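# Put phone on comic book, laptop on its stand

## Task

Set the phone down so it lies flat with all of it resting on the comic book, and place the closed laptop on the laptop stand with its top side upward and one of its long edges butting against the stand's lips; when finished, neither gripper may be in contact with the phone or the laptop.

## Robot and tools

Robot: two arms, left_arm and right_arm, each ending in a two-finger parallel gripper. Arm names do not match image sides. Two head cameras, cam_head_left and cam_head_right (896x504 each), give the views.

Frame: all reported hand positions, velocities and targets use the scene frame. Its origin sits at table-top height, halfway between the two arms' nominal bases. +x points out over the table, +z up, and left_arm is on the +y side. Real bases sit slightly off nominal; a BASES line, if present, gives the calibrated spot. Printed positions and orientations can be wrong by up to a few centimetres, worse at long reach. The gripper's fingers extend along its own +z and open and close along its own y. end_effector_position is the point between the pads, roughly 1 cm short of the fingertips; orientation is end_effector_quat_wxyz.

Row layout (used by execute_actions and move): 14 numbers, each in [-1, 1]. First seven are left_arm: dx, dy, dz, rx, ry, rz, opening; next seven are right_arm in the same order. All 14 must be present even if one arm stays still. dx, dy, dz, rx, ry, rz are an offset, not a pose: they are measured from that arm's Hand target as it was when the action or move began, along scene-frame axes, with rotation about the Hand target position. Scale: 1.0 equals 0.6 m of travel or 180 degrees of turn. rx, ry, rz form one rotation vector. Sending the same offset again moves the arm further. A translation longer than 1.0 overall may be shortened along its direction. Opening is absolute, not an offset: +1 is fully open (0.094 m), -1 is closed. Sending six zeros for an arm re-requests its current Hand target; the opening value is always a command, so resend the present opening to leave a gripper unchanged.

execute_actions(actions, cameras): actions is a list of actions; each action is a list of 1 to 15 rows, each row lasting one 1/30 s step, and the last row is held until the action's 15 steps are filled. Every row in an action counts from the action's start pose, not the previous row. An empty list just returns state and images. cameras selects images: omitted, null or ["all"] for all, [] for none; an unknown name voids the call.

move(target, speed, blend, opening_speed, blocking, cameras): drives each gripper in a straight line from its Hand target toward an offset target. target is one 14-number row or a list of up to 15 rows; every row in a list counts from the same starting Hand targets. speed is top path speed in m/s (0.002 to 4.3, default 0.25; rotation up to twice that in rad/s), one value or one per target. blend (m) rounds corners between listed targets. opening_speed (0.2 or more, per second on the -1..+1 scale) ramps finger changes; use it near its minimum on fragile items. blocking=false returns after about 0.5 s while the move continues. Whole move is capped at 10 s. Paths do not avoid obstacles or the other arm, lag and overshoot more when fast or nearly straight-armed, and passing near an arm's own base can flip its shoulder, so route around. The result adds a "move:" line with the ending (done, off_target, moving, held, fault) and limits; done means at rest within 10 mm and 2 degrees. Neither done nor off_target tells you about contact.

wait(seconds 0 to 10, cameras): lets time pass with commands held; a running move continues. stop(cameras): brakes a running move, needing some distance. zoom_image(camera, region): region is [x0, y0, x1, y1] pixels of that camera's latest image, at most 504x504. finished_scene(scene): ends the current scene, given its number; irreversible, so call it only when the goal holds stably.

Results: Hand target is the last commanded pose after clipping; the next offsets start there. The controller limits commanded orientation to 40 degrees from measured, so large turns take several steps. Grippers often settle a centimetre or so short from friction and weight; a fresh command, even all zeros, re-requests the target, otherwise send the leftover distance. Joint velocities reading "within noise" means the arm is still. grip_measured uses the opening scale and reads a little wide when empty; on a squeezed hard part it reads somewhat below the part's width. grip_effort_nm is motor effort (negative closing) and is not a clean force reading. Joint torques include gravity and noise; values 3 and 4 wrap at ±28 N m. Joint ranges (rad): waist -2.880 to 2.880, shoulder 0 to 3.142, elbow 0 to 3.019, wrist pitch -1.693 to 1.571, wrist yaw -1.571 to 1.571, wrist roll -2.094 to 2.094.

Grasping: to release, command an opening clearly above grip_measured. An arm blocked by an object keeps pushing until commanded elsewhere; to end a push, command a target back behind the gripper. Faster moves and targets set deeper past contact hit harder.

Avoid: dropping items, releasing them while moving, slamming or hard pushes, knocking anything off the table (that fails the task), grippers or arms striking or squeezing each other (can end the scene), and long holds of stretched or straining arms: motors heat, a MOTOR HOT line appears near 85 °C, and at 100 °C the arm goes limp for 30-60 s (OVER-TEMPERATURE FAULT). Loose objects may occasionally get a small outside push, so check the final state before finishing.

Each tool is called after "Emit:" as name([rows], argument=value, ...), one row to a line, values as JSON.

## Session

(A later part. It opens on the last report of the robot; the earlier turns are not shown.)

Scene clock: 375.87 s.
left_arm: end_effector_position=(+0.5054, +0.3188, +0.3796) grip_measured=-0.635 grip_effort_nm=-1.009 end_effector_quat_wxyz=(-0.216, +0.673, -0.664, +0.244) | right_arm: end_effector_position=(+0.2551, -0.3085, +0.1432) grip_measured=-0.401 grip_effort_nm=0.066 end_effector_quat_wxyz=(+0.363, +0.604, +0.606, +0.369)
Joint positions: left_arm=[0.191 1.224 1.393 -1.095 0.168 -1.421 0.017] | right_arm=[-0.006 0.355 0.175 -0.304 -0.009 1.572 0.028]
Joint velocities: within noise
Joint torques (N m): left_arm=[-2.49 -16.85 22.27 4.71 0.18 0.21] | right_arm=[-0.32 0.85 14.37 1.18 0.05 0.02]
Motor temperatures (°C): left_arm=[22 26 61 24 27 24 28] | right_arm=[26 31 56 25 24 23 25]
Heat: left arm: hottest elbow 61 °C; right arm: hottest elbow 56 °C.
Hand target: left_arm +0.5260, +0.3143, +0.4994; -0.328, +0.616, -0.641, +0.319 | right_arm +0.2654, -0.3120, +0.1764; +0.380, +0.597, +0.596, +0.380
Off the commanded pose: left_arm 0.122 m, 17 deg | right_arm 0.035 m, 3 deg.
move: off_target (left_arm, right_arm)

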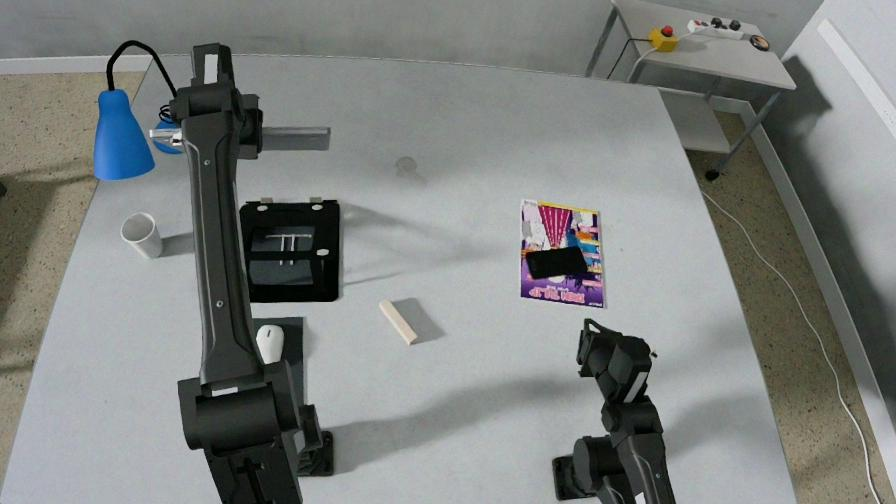

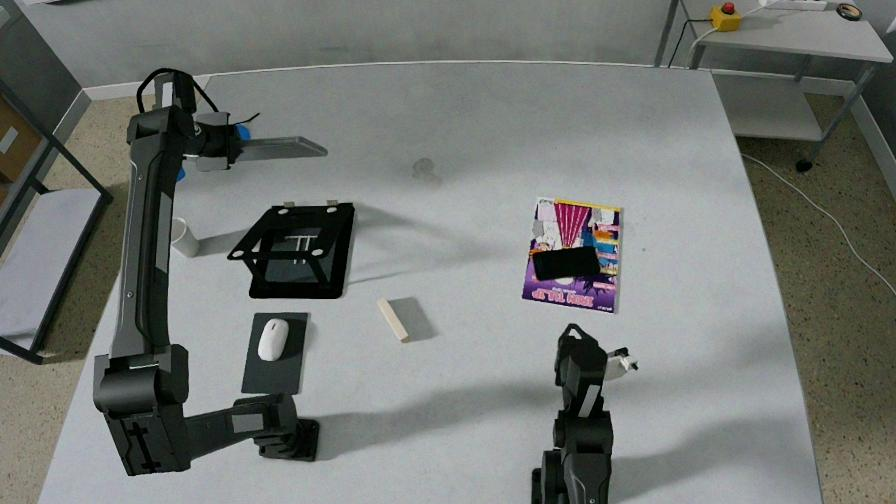

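Emit:
move(target=[-0.07,-0.03,-0.2,0,0.03,0,-0.95,0,0,0,0,0,0,-0.4], speed=0.1)

Emit:
zoom_image(camera="cam_head_right", region=[140, 100, 400, 320])

Emit:
zoom_image(camera="cam_head_left", region=[140, 100, 400, 320])

Scene clock: 389.53 s.
left_arm: end_effector_position=(+0.4669, +0.3010, +0.2849) grip_measured=-0.635 grip_effort_nm=-1.009 end_effector_quat_wxyz=(-0.198, +0.677, -0.674, +0.220) | right_arm: end_effector_position=(+0.2551, -0.3085, +0.1432) grip_measured=-0.401 grip_effort_nm=0.066 end_effector_quat_wxyz=(+0.363, +0.604, +0.606, +0.369)
Joint positions: left_arm=[0.157 1.131 1.095 -0.947 0.133 -1.429 0.017] | right_arm=[-0.006 0.355 0.175 -0.304 -0.009 1.572 0.028]
Joint velocities: within noise
Joint torques (N m): left_arm=[-2.49 -17.79 17.22 4.42 0.05 0.08] | right_arm=[-0.21 0.79 14.38 1.21 0.05 0.03]
Motor temperatures (°C): left_arm=[22 27 62 24 27 24 29] | right_arm=[26 31 56 25 24 23 25]
Heat: left arm: hottest elbow 62 °C; right arm: hottest elbow 56 °C.
Hand target: left_arm +0.4840, +0.2964, +0.3794; -0.297, +0.631, -0.656, +0.290 | right_arm +0.2654, -0.3120, +0.1764; +0.380, +0.597, +0.596, +0.380
Off the commanded pose: left_arm 0.096 m, 15 deg | right_arm 0.035 m, 3 deg.
move: off_target (left_arm, right_arm)

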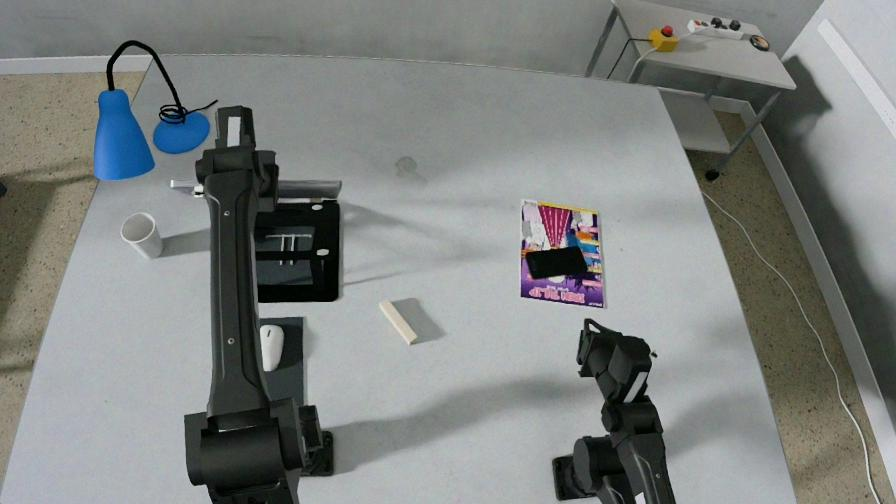

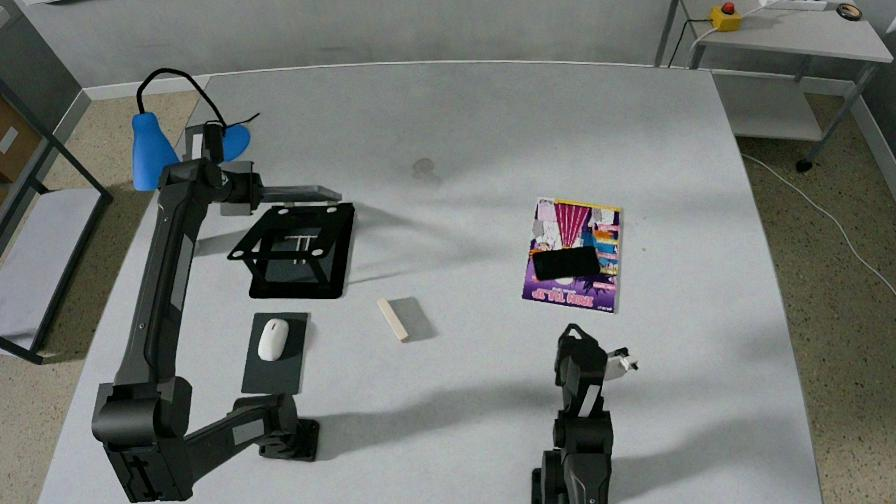

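Scaled by 1.938.

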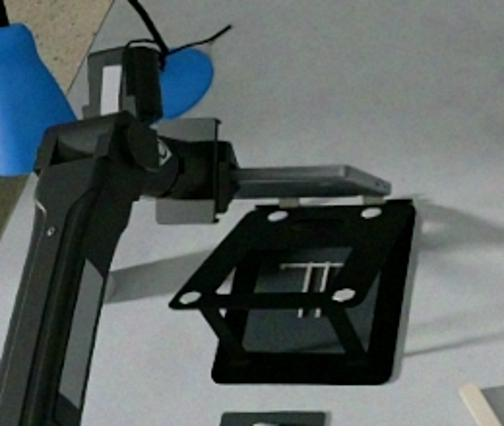

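Scaled by 1.938.

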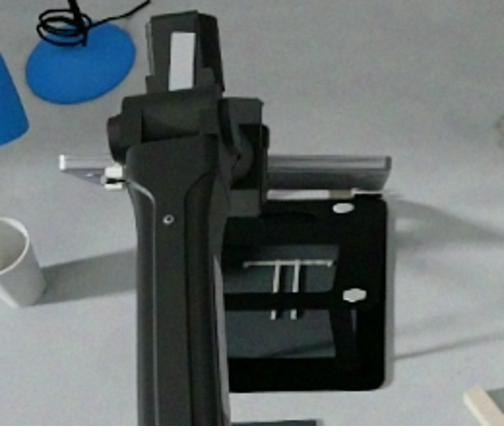

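Emit:
move(target=[0.03,-0.03,-0.11,0,0,0,-0.95,0,0,0,0,0,0,-0.4], speed=0.06)

Emit:
zoom_image(camera="cam_head_right", region=[140, 100, 400, 320])

Emit:
zoom_image(camera="cam_head_left", region=[140, 100, 400, 320])

Scene clock: 396.23 s.
left_arm: end_effector_position=(+0.4714, +0.2815, +0.2325) grip_measured=-0.635 grip_effort_nm=-1.009 end_effector_quat_wxyz=(-0.212, +0.671, -0.675, +0.223) | right_arm: end_effector_position=(+0.2551, -0.3085, +0.1432) grip_measured=-0.401 grip_effort_nm=0.066 end_effector_quat_wxyz=(+0.363, +0.604, +0.606, +0.369)
Joint positions: left_arm=[0.095 1.137 0.951 -0.765 0.089 -1.471 0.017] | right_arm=[-0.006 0.355 0.175 -0.304 -0.009 1.572 0.028]
Joint velocities: within noise
Joint torques (N m): left_arm=[-2.73 -15.38 17.03 4.62 -0.09 0.14] | right_arm=[-0.26 0.79 14.37 1.21 0.05 0.02]
Motor temperatures (°C): left_arm=[22 27 61 24 27 24 29] | right_arm=[26 31 57 25 24 23 25]
Heat: left arm: hottest elbow 61 °C; right arm: hottest elbow 57 °C.
Hand target: left_arm +0.5020, +0.2783, +0.3134; -0.297, +0.631, -0.656, +0.290 | right_arm +0.2654, -0.3120, +0.1764; +0.380, +0.597, +0.596, +0.380
Off the commanded pose: left_arm 0.087 m, 13 deg | right_arm 0.035 m, 3 deg.
move: off_target (left_arm, right_arm)

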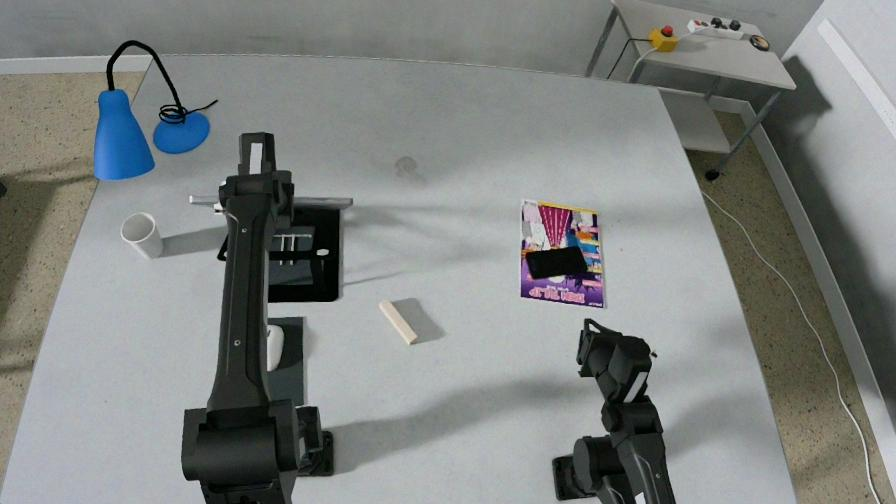

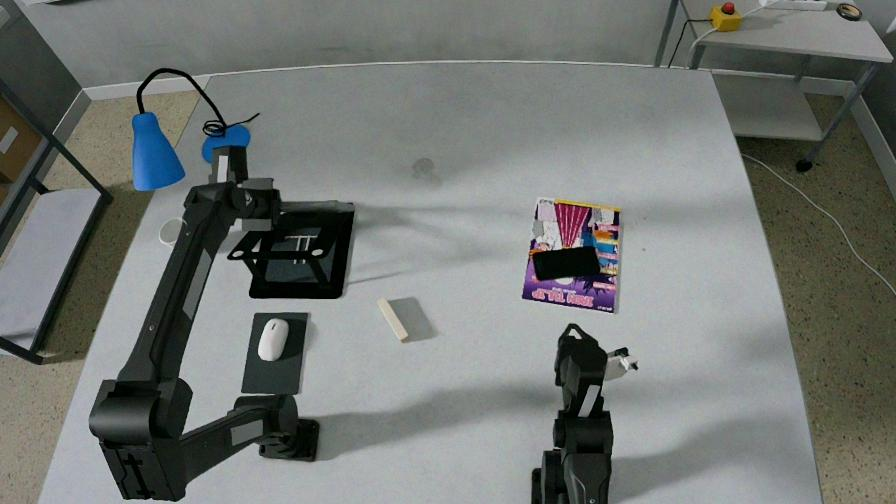

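Scaled by 1.938.

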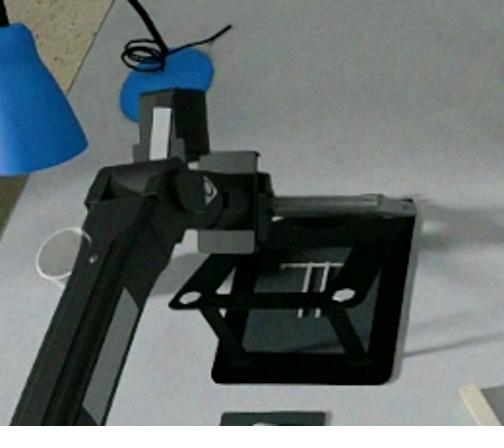

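Scaled by 1.938.

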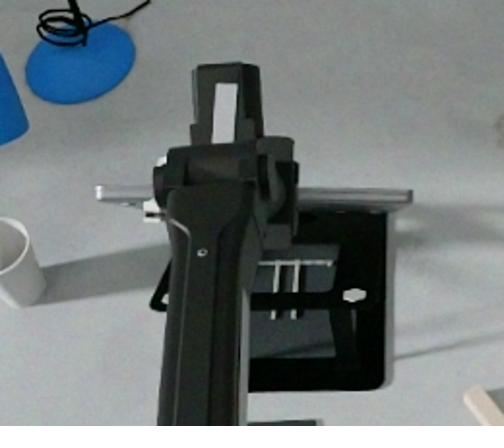

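Emit:
move(target=[0.04,-0.004,-0.05,0,0,0.011,-0.95,0,0,0,0,0,0,-0.4], speed=0.05)

Emit:
zoom_image(camera="cam_head_right", region=[180, 140, 400, 320])

Emit:
zoom_image(camera="cam_head_left", region=[180, 140, 400, 320])

Scene clock: 401.53 s.
left_arm: end_effector_position=(+0.4930, +0.2798, +0.2051) grip_measured=-0.635 grip_effort_nm=-1.004 end_effector_quat_wxyz=(-0.221, +0.680, -0.665, +0.217) | right_arm: end_effector_position=(+0.2551, -0.3085, +0.1432) grip_measured=-0.401 grip_effort_nm=0.066 end_effector_quat_wxyz=(+0.363, +0.604, +0.606, +0.369)
Joint positions: left_arm=[0.069 1.211 0.932 -0.664 0.046 -1.511 0.017] | right_arm=[-0.006 0.355 0.175 -0.304 -0.009 1.572 0.028]
Joint velocities: within noise
Joint torques (N m): left_arm=[-2.32 -16.03 16.24 4.71 -0.24 0.08] | right_arm=[-0.21 0.79 14.38 1.2 0.06 0.02]
Motor temperatures (°C): left_arm=[22 27 59 25 27 24 29] | right_arm=[26 31 57 25 24 23 25]
Heat: left arm: hottest elbow 59 °C; right arm: hottest elbow 57 °C.
Hand target: left_arm +0.5260, +0.2760, +0.2833; -0.302, +0.642, -0.645, +0.285 | right_arm +0.2654, -0.3120, +0.1764; +0.380, +0.597, +0.596, +0.380
Off the commanded pose: left_arm 0.085 m, 13 deg | right_arm 0.035 m, 3 deg.
move: off_target (left_arm, right_arm)

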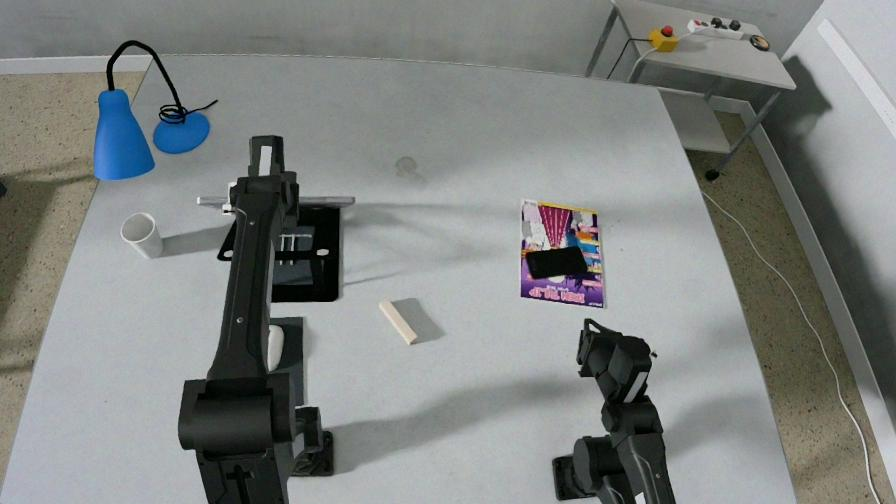

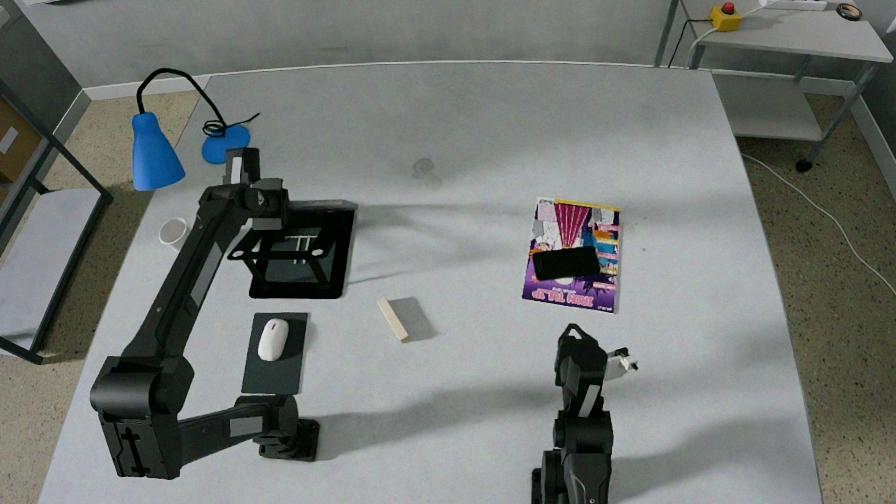

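Scaled by 2.291.

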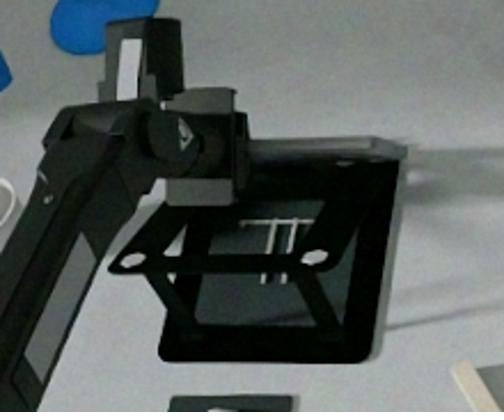

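Scaled by 2.291.

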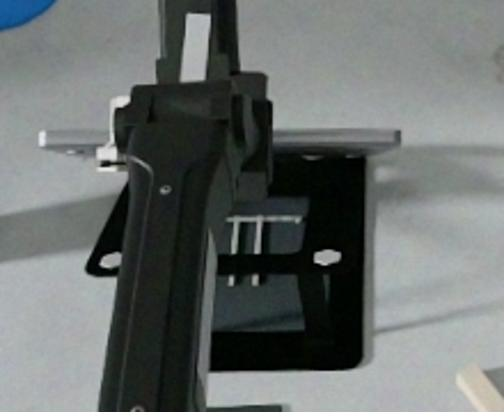

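Emit:
move(target=[-0.045,0.006,-0.06,0.007,-0.055,0.0,-0.95,0,0,0,0,0,0,-0.4], speed=0.05)

Emit:
zoom_image(camera="cam_head_right", region=[180, 140, 400, 320])

Emit:
zoom_image(camera="cam_head_left", region=[180, 140, 400, 320])

Scene clock: 407.90 s.
left_arm: end_effector_position=(+0.4755, +0.2779, +0.1694) grip_measured=-0.636 grip_effort_nm=-1.009 end_effector_quat_wxyz=(-0.285, +0.660, -0.638, +0.276) | right_arm: end_effector_position=(+0.2551, -0.3085, +0.1432) grip_measured=-0.401 grip_effort_nm=0.071 end_effector_quat_wxyz=(+0.363, +0.604, +0.606, +0.369)
Joint positions: left_arm=[0.069 1.132 0.688 -0.313 0.047 -1.527 0.017] | right_arm=[-0.006 0.355 0.175 -0.304 -0.009 1.572 0.028]
Joint velocities: within noise
Joint torques (N m): left_arm=[-1.73 -15.44 14.5 4.44 -0.12 0.42] | right_arm=[-0.32 0.79 14.38 1.2 0.05 0.03]
Motor temperatures (°C): left_arm=[22 27 59 25 27 24 29] | right_arm=[26 31 57 25 24 23 25]
Heat: left arm: hottest elbow 59 °C; right arm: hottest elbow 57 °C.
Hand target: left_arm +0.4990, +0.2796, +0.2473; -0.363, +0.612, -0.619, +0.332 | right_arm +0.2654, -0.3120, +0.1764; +0.380, +0.597, +0.596, +0.380
Off the commanded pose: left_arm 0.081 m, 13 deg | right_arm 0.035 m, 3 deg.
move: off_target (left_arm, right_arm)

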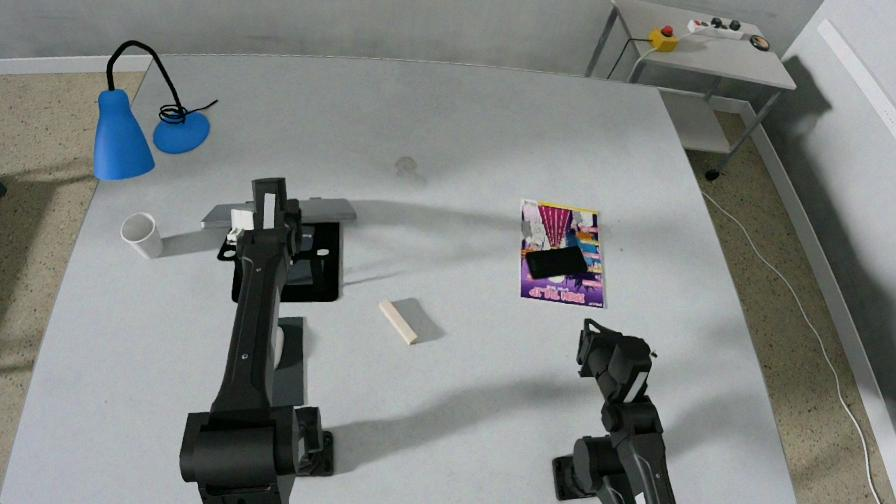

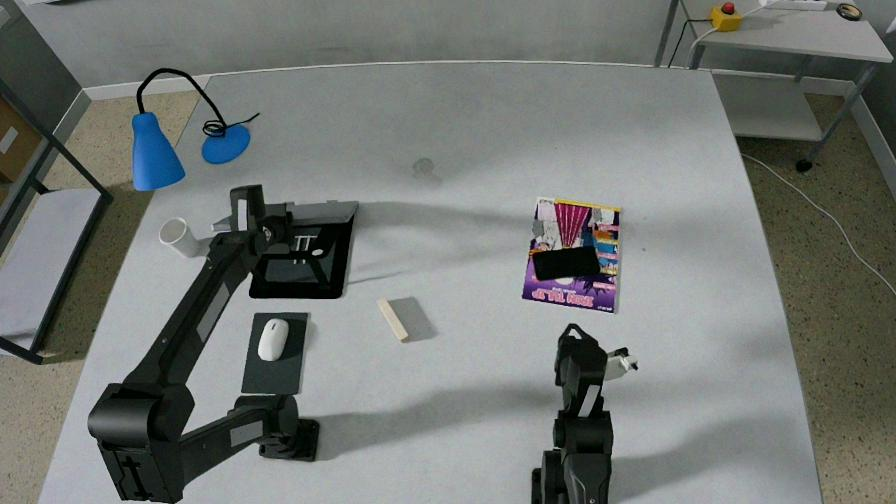

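Scaled by 2.291.

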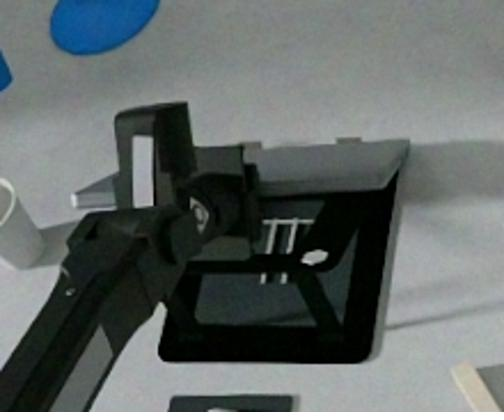

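Scaled by 2.291.

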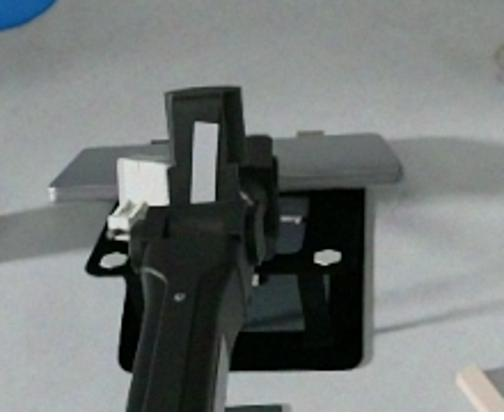

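Emit:
move(target=[-0.025,0.004,-0.035,0.004,-0.033,-0.012,-0.95,0,0,0,0,0,0,-0.4], speed=0.04)

Emit:
zoom_image(camera="cam_head_right", region=[180, 140, 400, 320])

Emit:
zoom_image(camera="cam_head_left", region=[180, 140, 400, 320])

Scene clock: 416.30 s.
left_arm: end_effector_position=(+0.4614, +0.2773, +0.1524) grip_measured=-0.636 grip_effort_nm=-1.009 end_effector_quat_wxyz=(-0.315, +0.637, -0.628, +0.317) | right_arm: end_effector_position=(+0.2551, -0.3085, +0.1432) grip_measured=-0.401 grip_effort_nm=0.071 end_effector_quat_wxyz=(+0.363, +0.604, +0.606, +0.369)
Joint positions: left_arm=[0.088 1.097 0.552 -0.103 0.091 -1.514 0.017] | right_arm=[-0.006 0.355 0.175 -0.304 -0.009 1.572 0.028]
Joint velocities: within noise
Joint torques (N m): left_arm=[-0.85 -14.74 13.78 4.42 0.24 0.62] | right_arm=[-0.26 0.85 14.35 1.18 0.05 0.02]
Motor temperatures (°C): left_arm=[22 27 56 25 27 24 29] | right_arm=[26 31 57 25 24 23 25]
Heat: left arm: hottest elbow 56 °C; right arm: hottest elbow 57 °C.
Hand target: left_arm +0.4840, +0.2819, +0.2263; -0.393, +0.580, -0.613, +0.366 | right_arm +0.2654, -0.3120, +0.1764; +0.380, +0.597, +0.596, +0.380
Off the commanded pose: left_arm 0.077 m, 13 deg | right_arm 0.035 m, 3 deg.
move: off_target (left_arm, right_arm)

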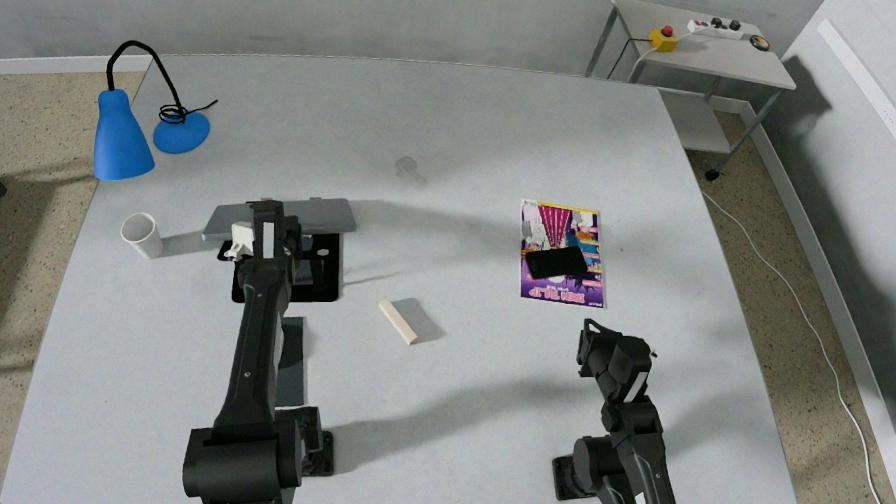

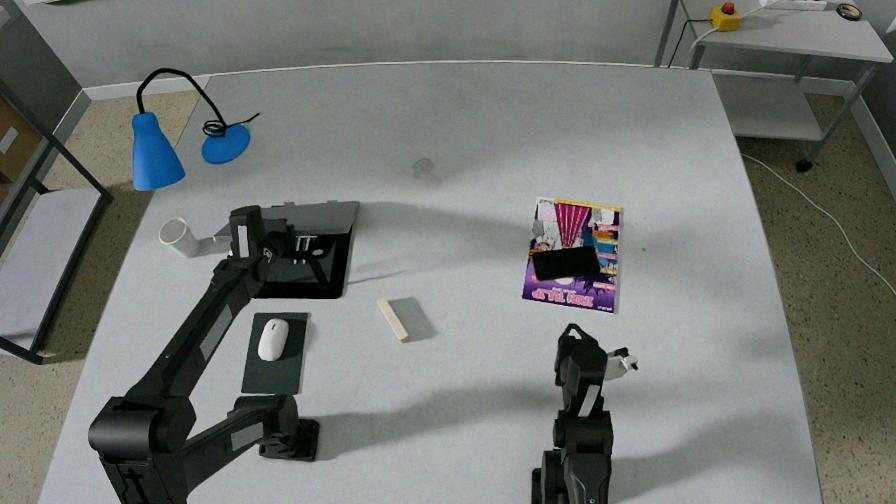

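Scaled by 2.291.

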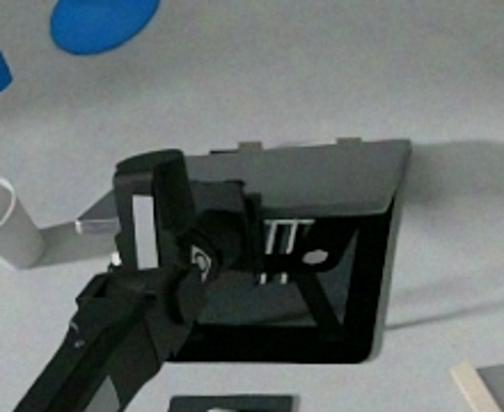

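Scaled by 2.291.

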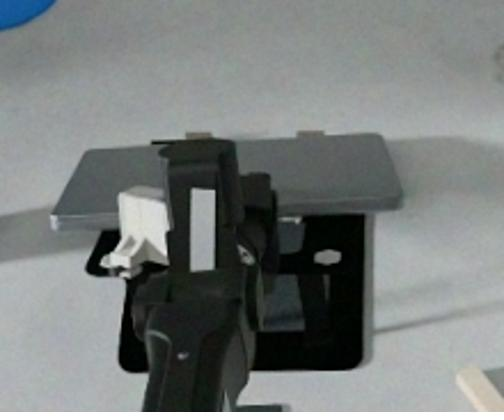

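Emit:
move(target=[-0.006,0.001,-0.025,0.0,-0.025,-0.018,-0.95,0,0,0,0,0,0,-0.4], speed=0.04)

Emit:
zoom_image(camera="cam_head_right", region=[180, 140, 400, 320])

Emit:
zoom_image(camera="cam_head_left", region=[180, 140, 400, 320])

Scene clock: 424.03 s.
left_arm: end_effector_position=(+0.4553, +0.2763, +0.1467) grip_measured=-0.636 grip_effort_nm=-1.009 end_effector_quat_wxyz=(-0.330, +0.604, -0.631, +0.357) | right_arm: end_effector_position=(+0.2551, -0.3085, +0.1432) grip_measured=-0.401 grip_effort_nm=0.061 end_effector_quat_wxyz=(+0.363, +0.604, +0.606, +0.369)
Joint positions: left_arm=[0.124 1.093 0.476 0.051 0.182 -1.474 0.017] | right_arm=[-0.006 0.355 0.175 -0.304 -0.009 1.572 0.028]
Joint velocities: within noise
Joint torques (N m): left_arm=[-0.97 -11.34 13.2 5.71 0.39 0.52] | right_arm=[-0.21 0.67 14.38 1.21 0.05 0.03]
Motor temperatures (°C): left_arm=[22 27 54 25 27 24 29] | right_arm=[26 31 57 25 24 23 25]
Heat: left arm: hottest elbow 54 °C; right arm: hottest elbow 57 °C.
Hand target: left_arm +0.4804, +0.2825, +0.2114; -0.406, +0.547, -0.613, +0.399 | right_arm +0.2654, -0.3120, +0.1764; +0.380, +0.597, +0.596, +0.380
Off the commanded pose: left_arm 0.070 m, 12 deg | right_arm 0.035 m, 3 deg.
move: off_target (left_arm, right_arm)

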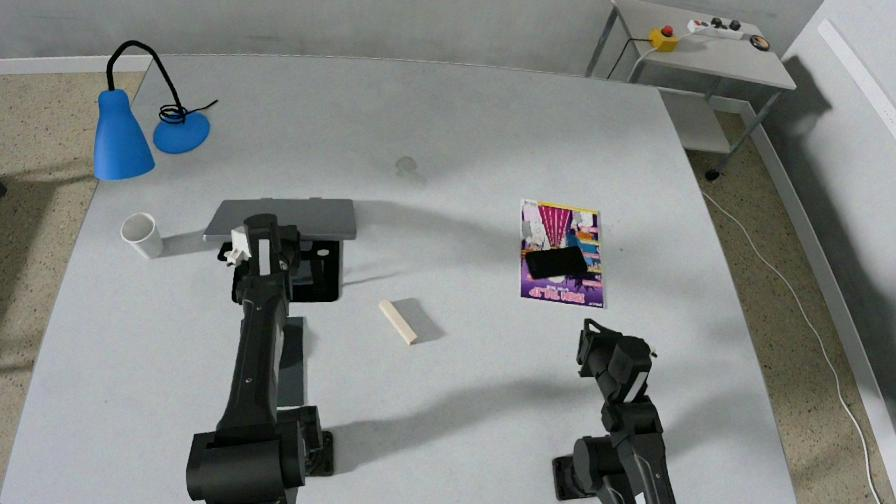

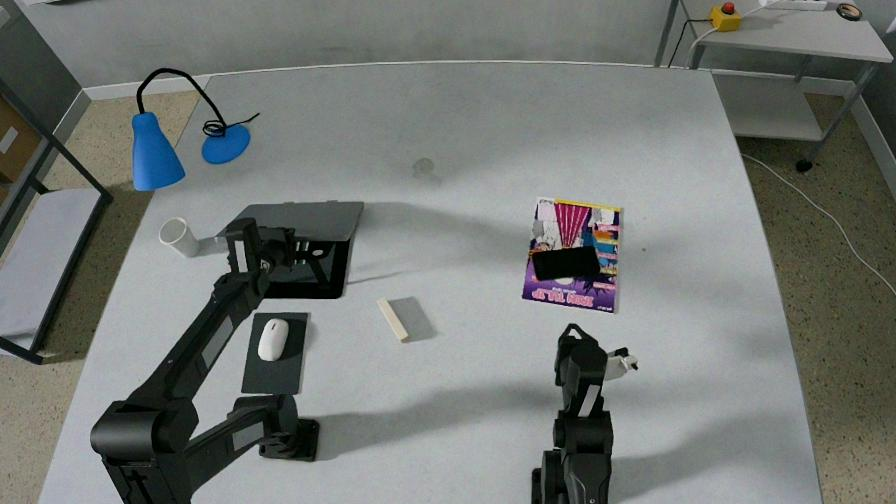

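Scaled by 2.291.

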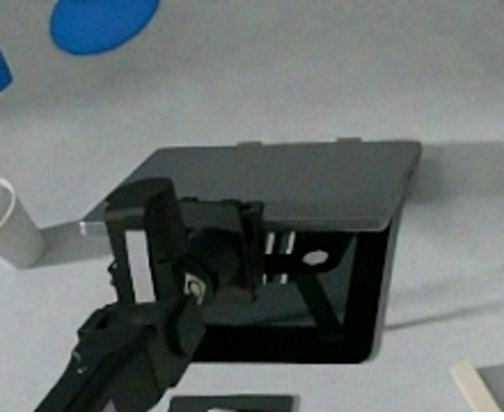

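Scaled by 2.291.

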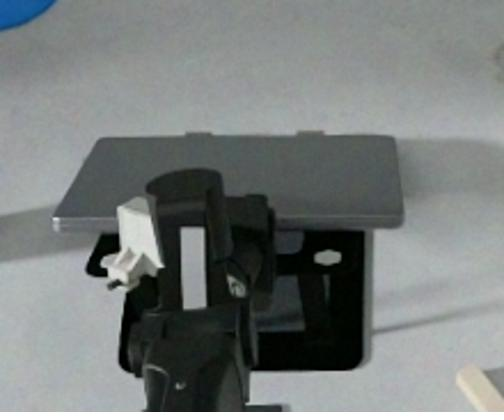

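Emit:
move(target=[-0.012,0.0,-0.03,0.0,0,0,-0.95,0,0,0,0,0,0,-0.4], speed=0.03)

Emit:
zoom_image(camera="cam_head_right", region=[180, 140, 400, 320])

Emit:
zoom_image(camera="cam_head_left", region=[180, 140, 400, 320])

Scene clock: 428.43 s.
left_arm: end_effector_position=(+0.4553, +0.2759, +0.1487) grip_measured=-0.636 grip_effort_nm=-1.013 end_effector_quat_wxyz=(-0.345, +0.593, -0.625, +0.372) | right_arm: end_effector_position=(+0.2551, -0.3085, +0.1432) grip_measured=-0.401 grip_effort_nm=0.066 end_effector_quat_wxyz=(+0.363, +0.604, +0.606, +0.369)
Joint positions: left_arm=[0.128 1.093 0.449 0.126 0.193 -1.474 0.017] | right_arm=[-0.006 0.355 0.175 -0.304 -0.009 1.572 0.028]
Joint velocities: within noise
Joint torques (N m): left_arm=[-0.97 -9.41 11.55 5.19 0.17 0.45] | right_arm=[-0.15 0.79 14.37 1.2 0.05 0.02]
Motor temperatures (°C): left_arm=[22 27 54 25 27 24 29] | right_arm=[26 31 57 25 24 23 25]
Heat: left arm: hottest elbow 54 °C; right arm: hottest elbow 57 °C.
Hand target: left_arm +0.4732, +0.2826, +0.1934; -0.406, +0.547, -0.613, +0.399 | right_arm +0.2654, -0.3120, +0.1764; +0.380, +0.597, +0.596, +0.380
Off the commanded pose: left_arm 0.049 m, 9 deg | right_arm 0.035 m, 3 deg.
move: off_target (left_arm, right_arm)

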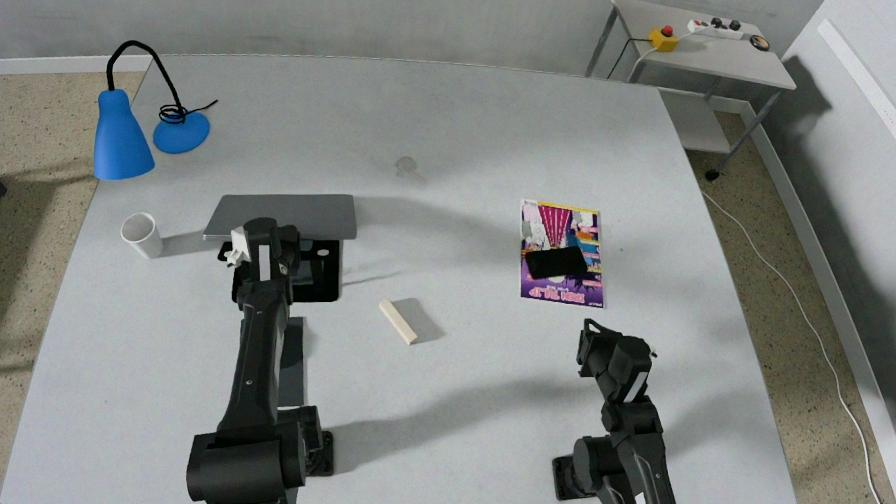

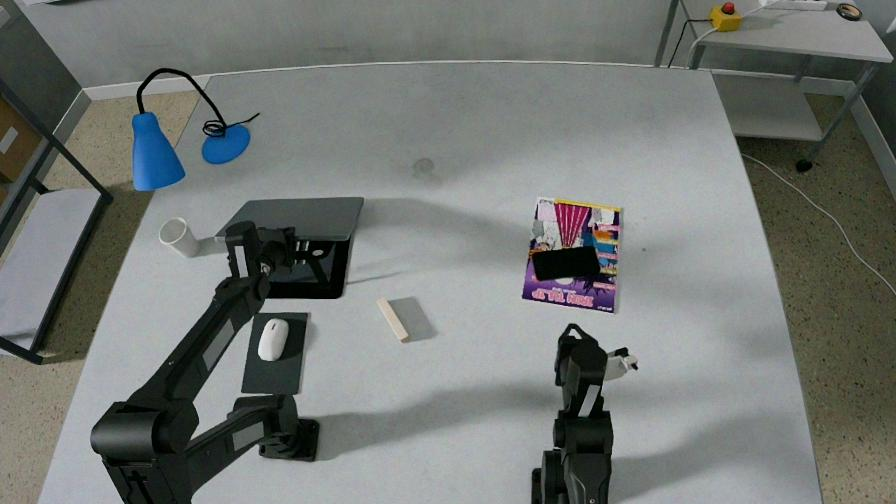

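Scaled by 2.291.

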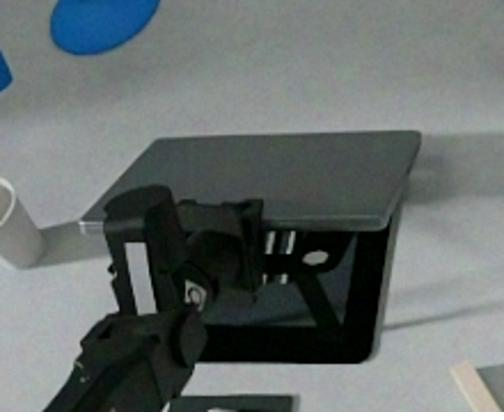

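Scaled by 2.291.

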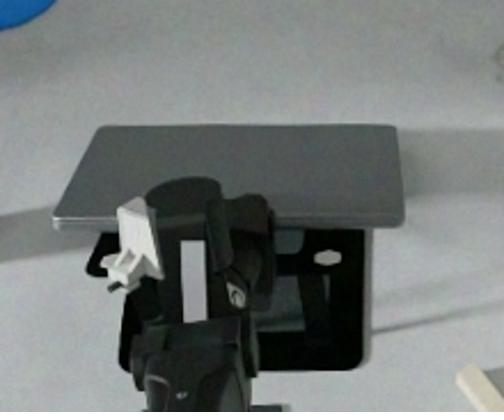

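Emit:
move([
  [-0.02,0.003,0.06,0,0.03,0,-0.95,0,0,0,0,0,0,-0.4],
  [-0.055,0.007,0.06,0,0.06,0,-0.95,0,0,0,0,0,0,-0.4],
], speed=0.06)

Emit:
zoom_image(camera="cam_head_left", region=[180, 140, 400, 320])

Scene clock: 435.60 s.
left_arm: end_effector_position=(+0.4120, +0.2735, +0.1582) grip_measured=-0.636 grip_effort_nm=-1.004 end_effector_quat_wxyz=(-0.284, +0.619, -0.656, +0.324) | right_arm: end_effector_position=(+0.2551, -0.3085, +0.1432) grip_measured=-0.401 grip_effort_nm=0.066 end_effector_quat_wxyz=(+0.363, +0.604, +0.606, +0.369)
Joint positions: left_arm=[0.146 0.925 0.492 -0.264 0.208 -1.436 0.017] | right_arm=[-0.006 0.355 0.175 -0.304 -0.009 1.572 0.028]
Joint velocities: within noise
Joint torques (N m): left_arm=[-0.32 -9.11 19.96 1.25 -0.12 0.56] | right_arm=[-0.26 0.79 14.37 1.18 0.05 0.03]
Motor temperatures (°C): left_arm=[22 27 53 25 27 24 29] | right_arm=[26 31 57 25 24 23 25]
Heat: left arm: hottest elbow 53 °C; right arm: hottest elbow 57 °C.
Hand target: left_arm +0.4403, +0.2867, +0.2294; -0.346, +0.582, -0.649, +0.346 | right_arm +0.2654, -0.3120, +0.1764; +0.380, +0.597, +0.596, +0.380
Off the commanded pose: left_arm 0.078 m, 9 deg | right_arm 0.035 m, 3 deg.
move: off_target (left_arm, right_arm)

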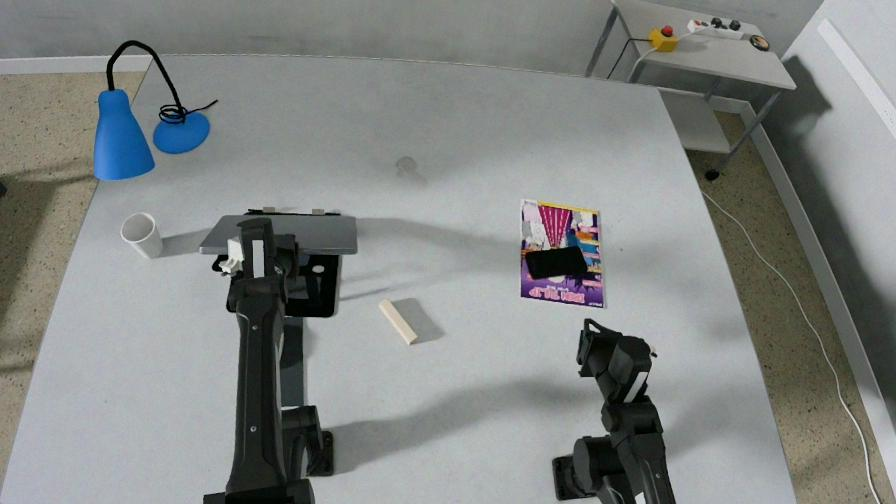

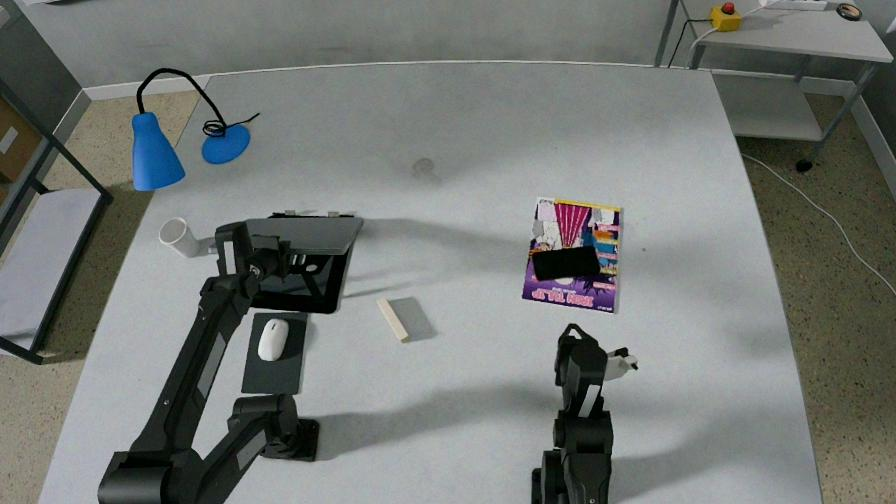

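Scaled by 2.291.

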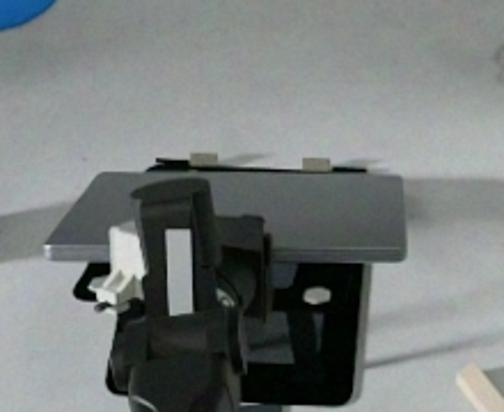

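Emit:
move(target=[0.04,-0.005,-0.025,0,0.0,-0.009,-0.95,0,0,0,0,0,0,-0.4], speed=0.04)

Emit:
zoom_image(camera="cam_head_left", region=[180, 140, 400, 320])

Scene clock: 441.90 s.
left_arm: end_effector_position=(+0.4231, +0.2736, +0.1526) grip_measured=-0.636 grip_effort_nm=-1.004 end_effector_quat_wxyz=(+0.281, -0.616, +0.659, -0.327) | right_arm: end_effector_position=(+0.2551, -0.3085, +0.1432) grip_measured=-0.401 grip_effort_nm=0.066 end_effector_quat_wxyz=(+0.363, +0.604, +0.606, +0.369)
Joint positions: left_arm=[0.146 0.979 0.505 -0.225 0.22 -1.432 0.017] | right_arm=[-0.006 0.355 0.175 -0.304 -0.009 1.572 0.028]
Joint velocities: within noise
Joint torques (N m): left_arm=[-1.49 -6.89 19.75 2.63 0.11 0.59] | right_arm=[-0.26 0.79 14.35 1.18 0.05 0.02]
Motor temperatures (°C): left_arm=[22 27 54 24 27 24 29] | right_arm=[26 31 57 25 24 23 25]
Heat: left arm: hottest elbow 54 °C; right arm: hottest elbow 57 °C.
Hand target: left_arm +0.4642, +0.2838, +0.2144; -0.341, +0.573, -0.657, +0.351 | right_arm +0.2654, -0.3120, +0.1764; +0.380, +0.597, +0.596, +0.380
Off the commanded pose: left_arm 0.075 m, 9 deg | right_arm 0.035 m, 3 deg.
move: off_target (left_arm, right_arm)

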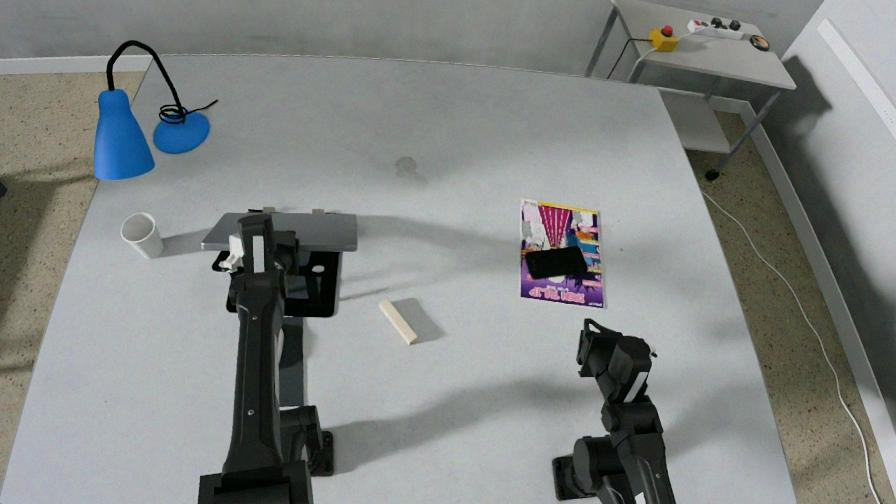

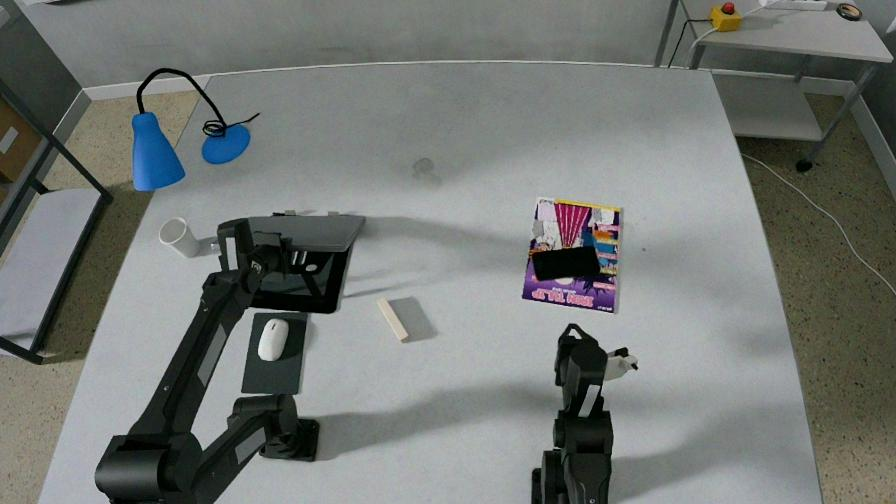

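Scaled by 2.291.

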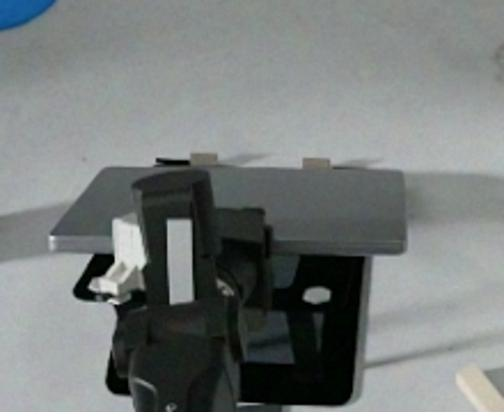

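Emit:
move(target=[0.025,-0.004,-0.018,0,0.0,-0.007,-0.95,0,0,0,0,0,0,-0.4], speed=0.04)

Emit:
zoom_image(camera="cam_head_left", region=[180, 140, 400, 320])

Emit:
zoom_image(camera="cam_head_right", region=[180, 140, 400, 320])

Scene clock: 446.17 s.
left_arm: end_effector_position=(+0.4368, +0.2737, +0.1442) grip_measured=-0.636 grip_effort_nm=-1.009 end_effector_quat_wxyz=(+0.278, -0.612, +0.662, -0.331) | right_arm: end_effector_position=(+0.2551, -0.3085, +0.1432) grip_measured=-0.401 grip_effort_nm=0.061 end_effector_quat_wxyz=(+0.363, +0.604, +0.606, +0.369)
Joint positions: left_arm=[0.146 1.046 0.517 -0.171 0.234 -1.426 0.017] | right_arm=[-0.006 0.355 0.175 -0.304 -0.009 1.572 0.028]
Joint velocities: within noise
Joint torques (N m): left_arm=[-1.49 -8.06 19.17 2.51 0.05 0.63] | right_arm=[-0.21 0.79 14.37 1.2 0.05 0.02]
Motor temperatures (°C): left_arm=[22 27 55 24 27 24 29] | right_arm=[26 31 57 25 24 23 25]
Heat: left arm: hottest elbow 55 °C; right arm: hottest elbow 57 °C.
Hand target: left_arm +0.4791, +0.2814, +0.2035; -0.338, +0.566, -0.663, +0.355 | right_arm +0.2654, -0.3120, +0.1764; +0.380, +0.597, +0.596, +0.380
Off the commanded pose: left_arm 0.073 m, 9 deg | right_arm 0.035 m, 3 deg.
move: off_target (left_arm, right_arm)

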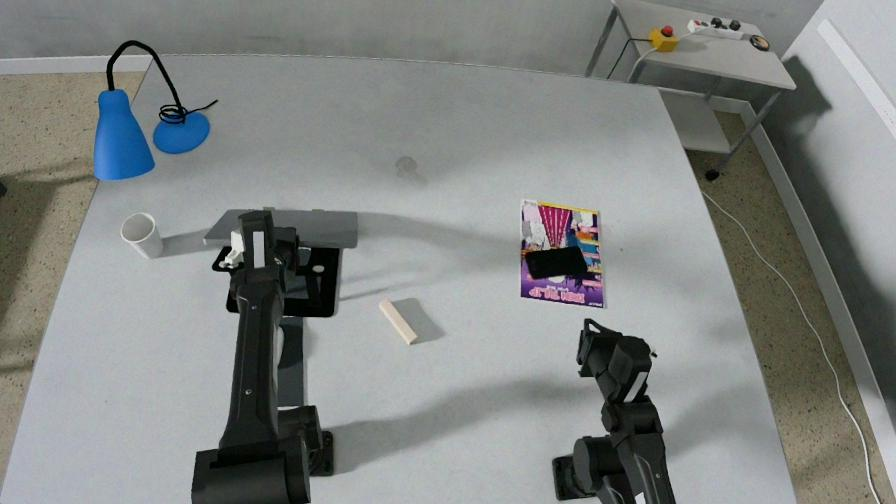

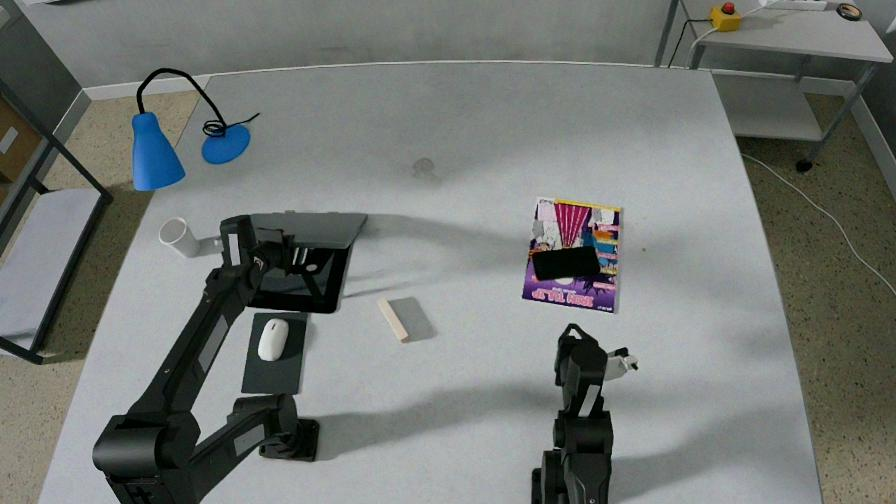

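Scaled by 2.291.

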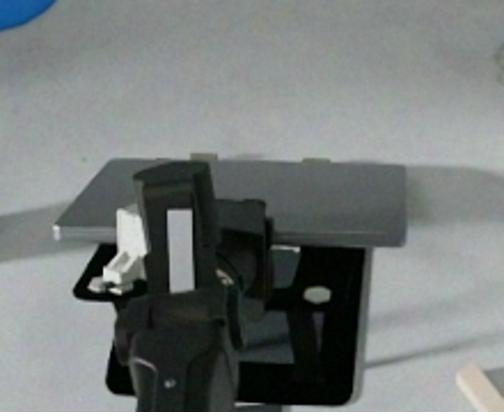

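Scaled by 2.291.

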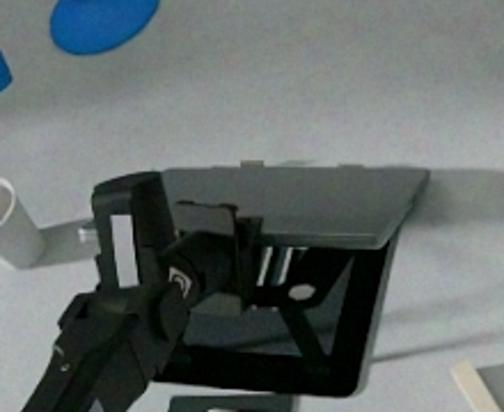

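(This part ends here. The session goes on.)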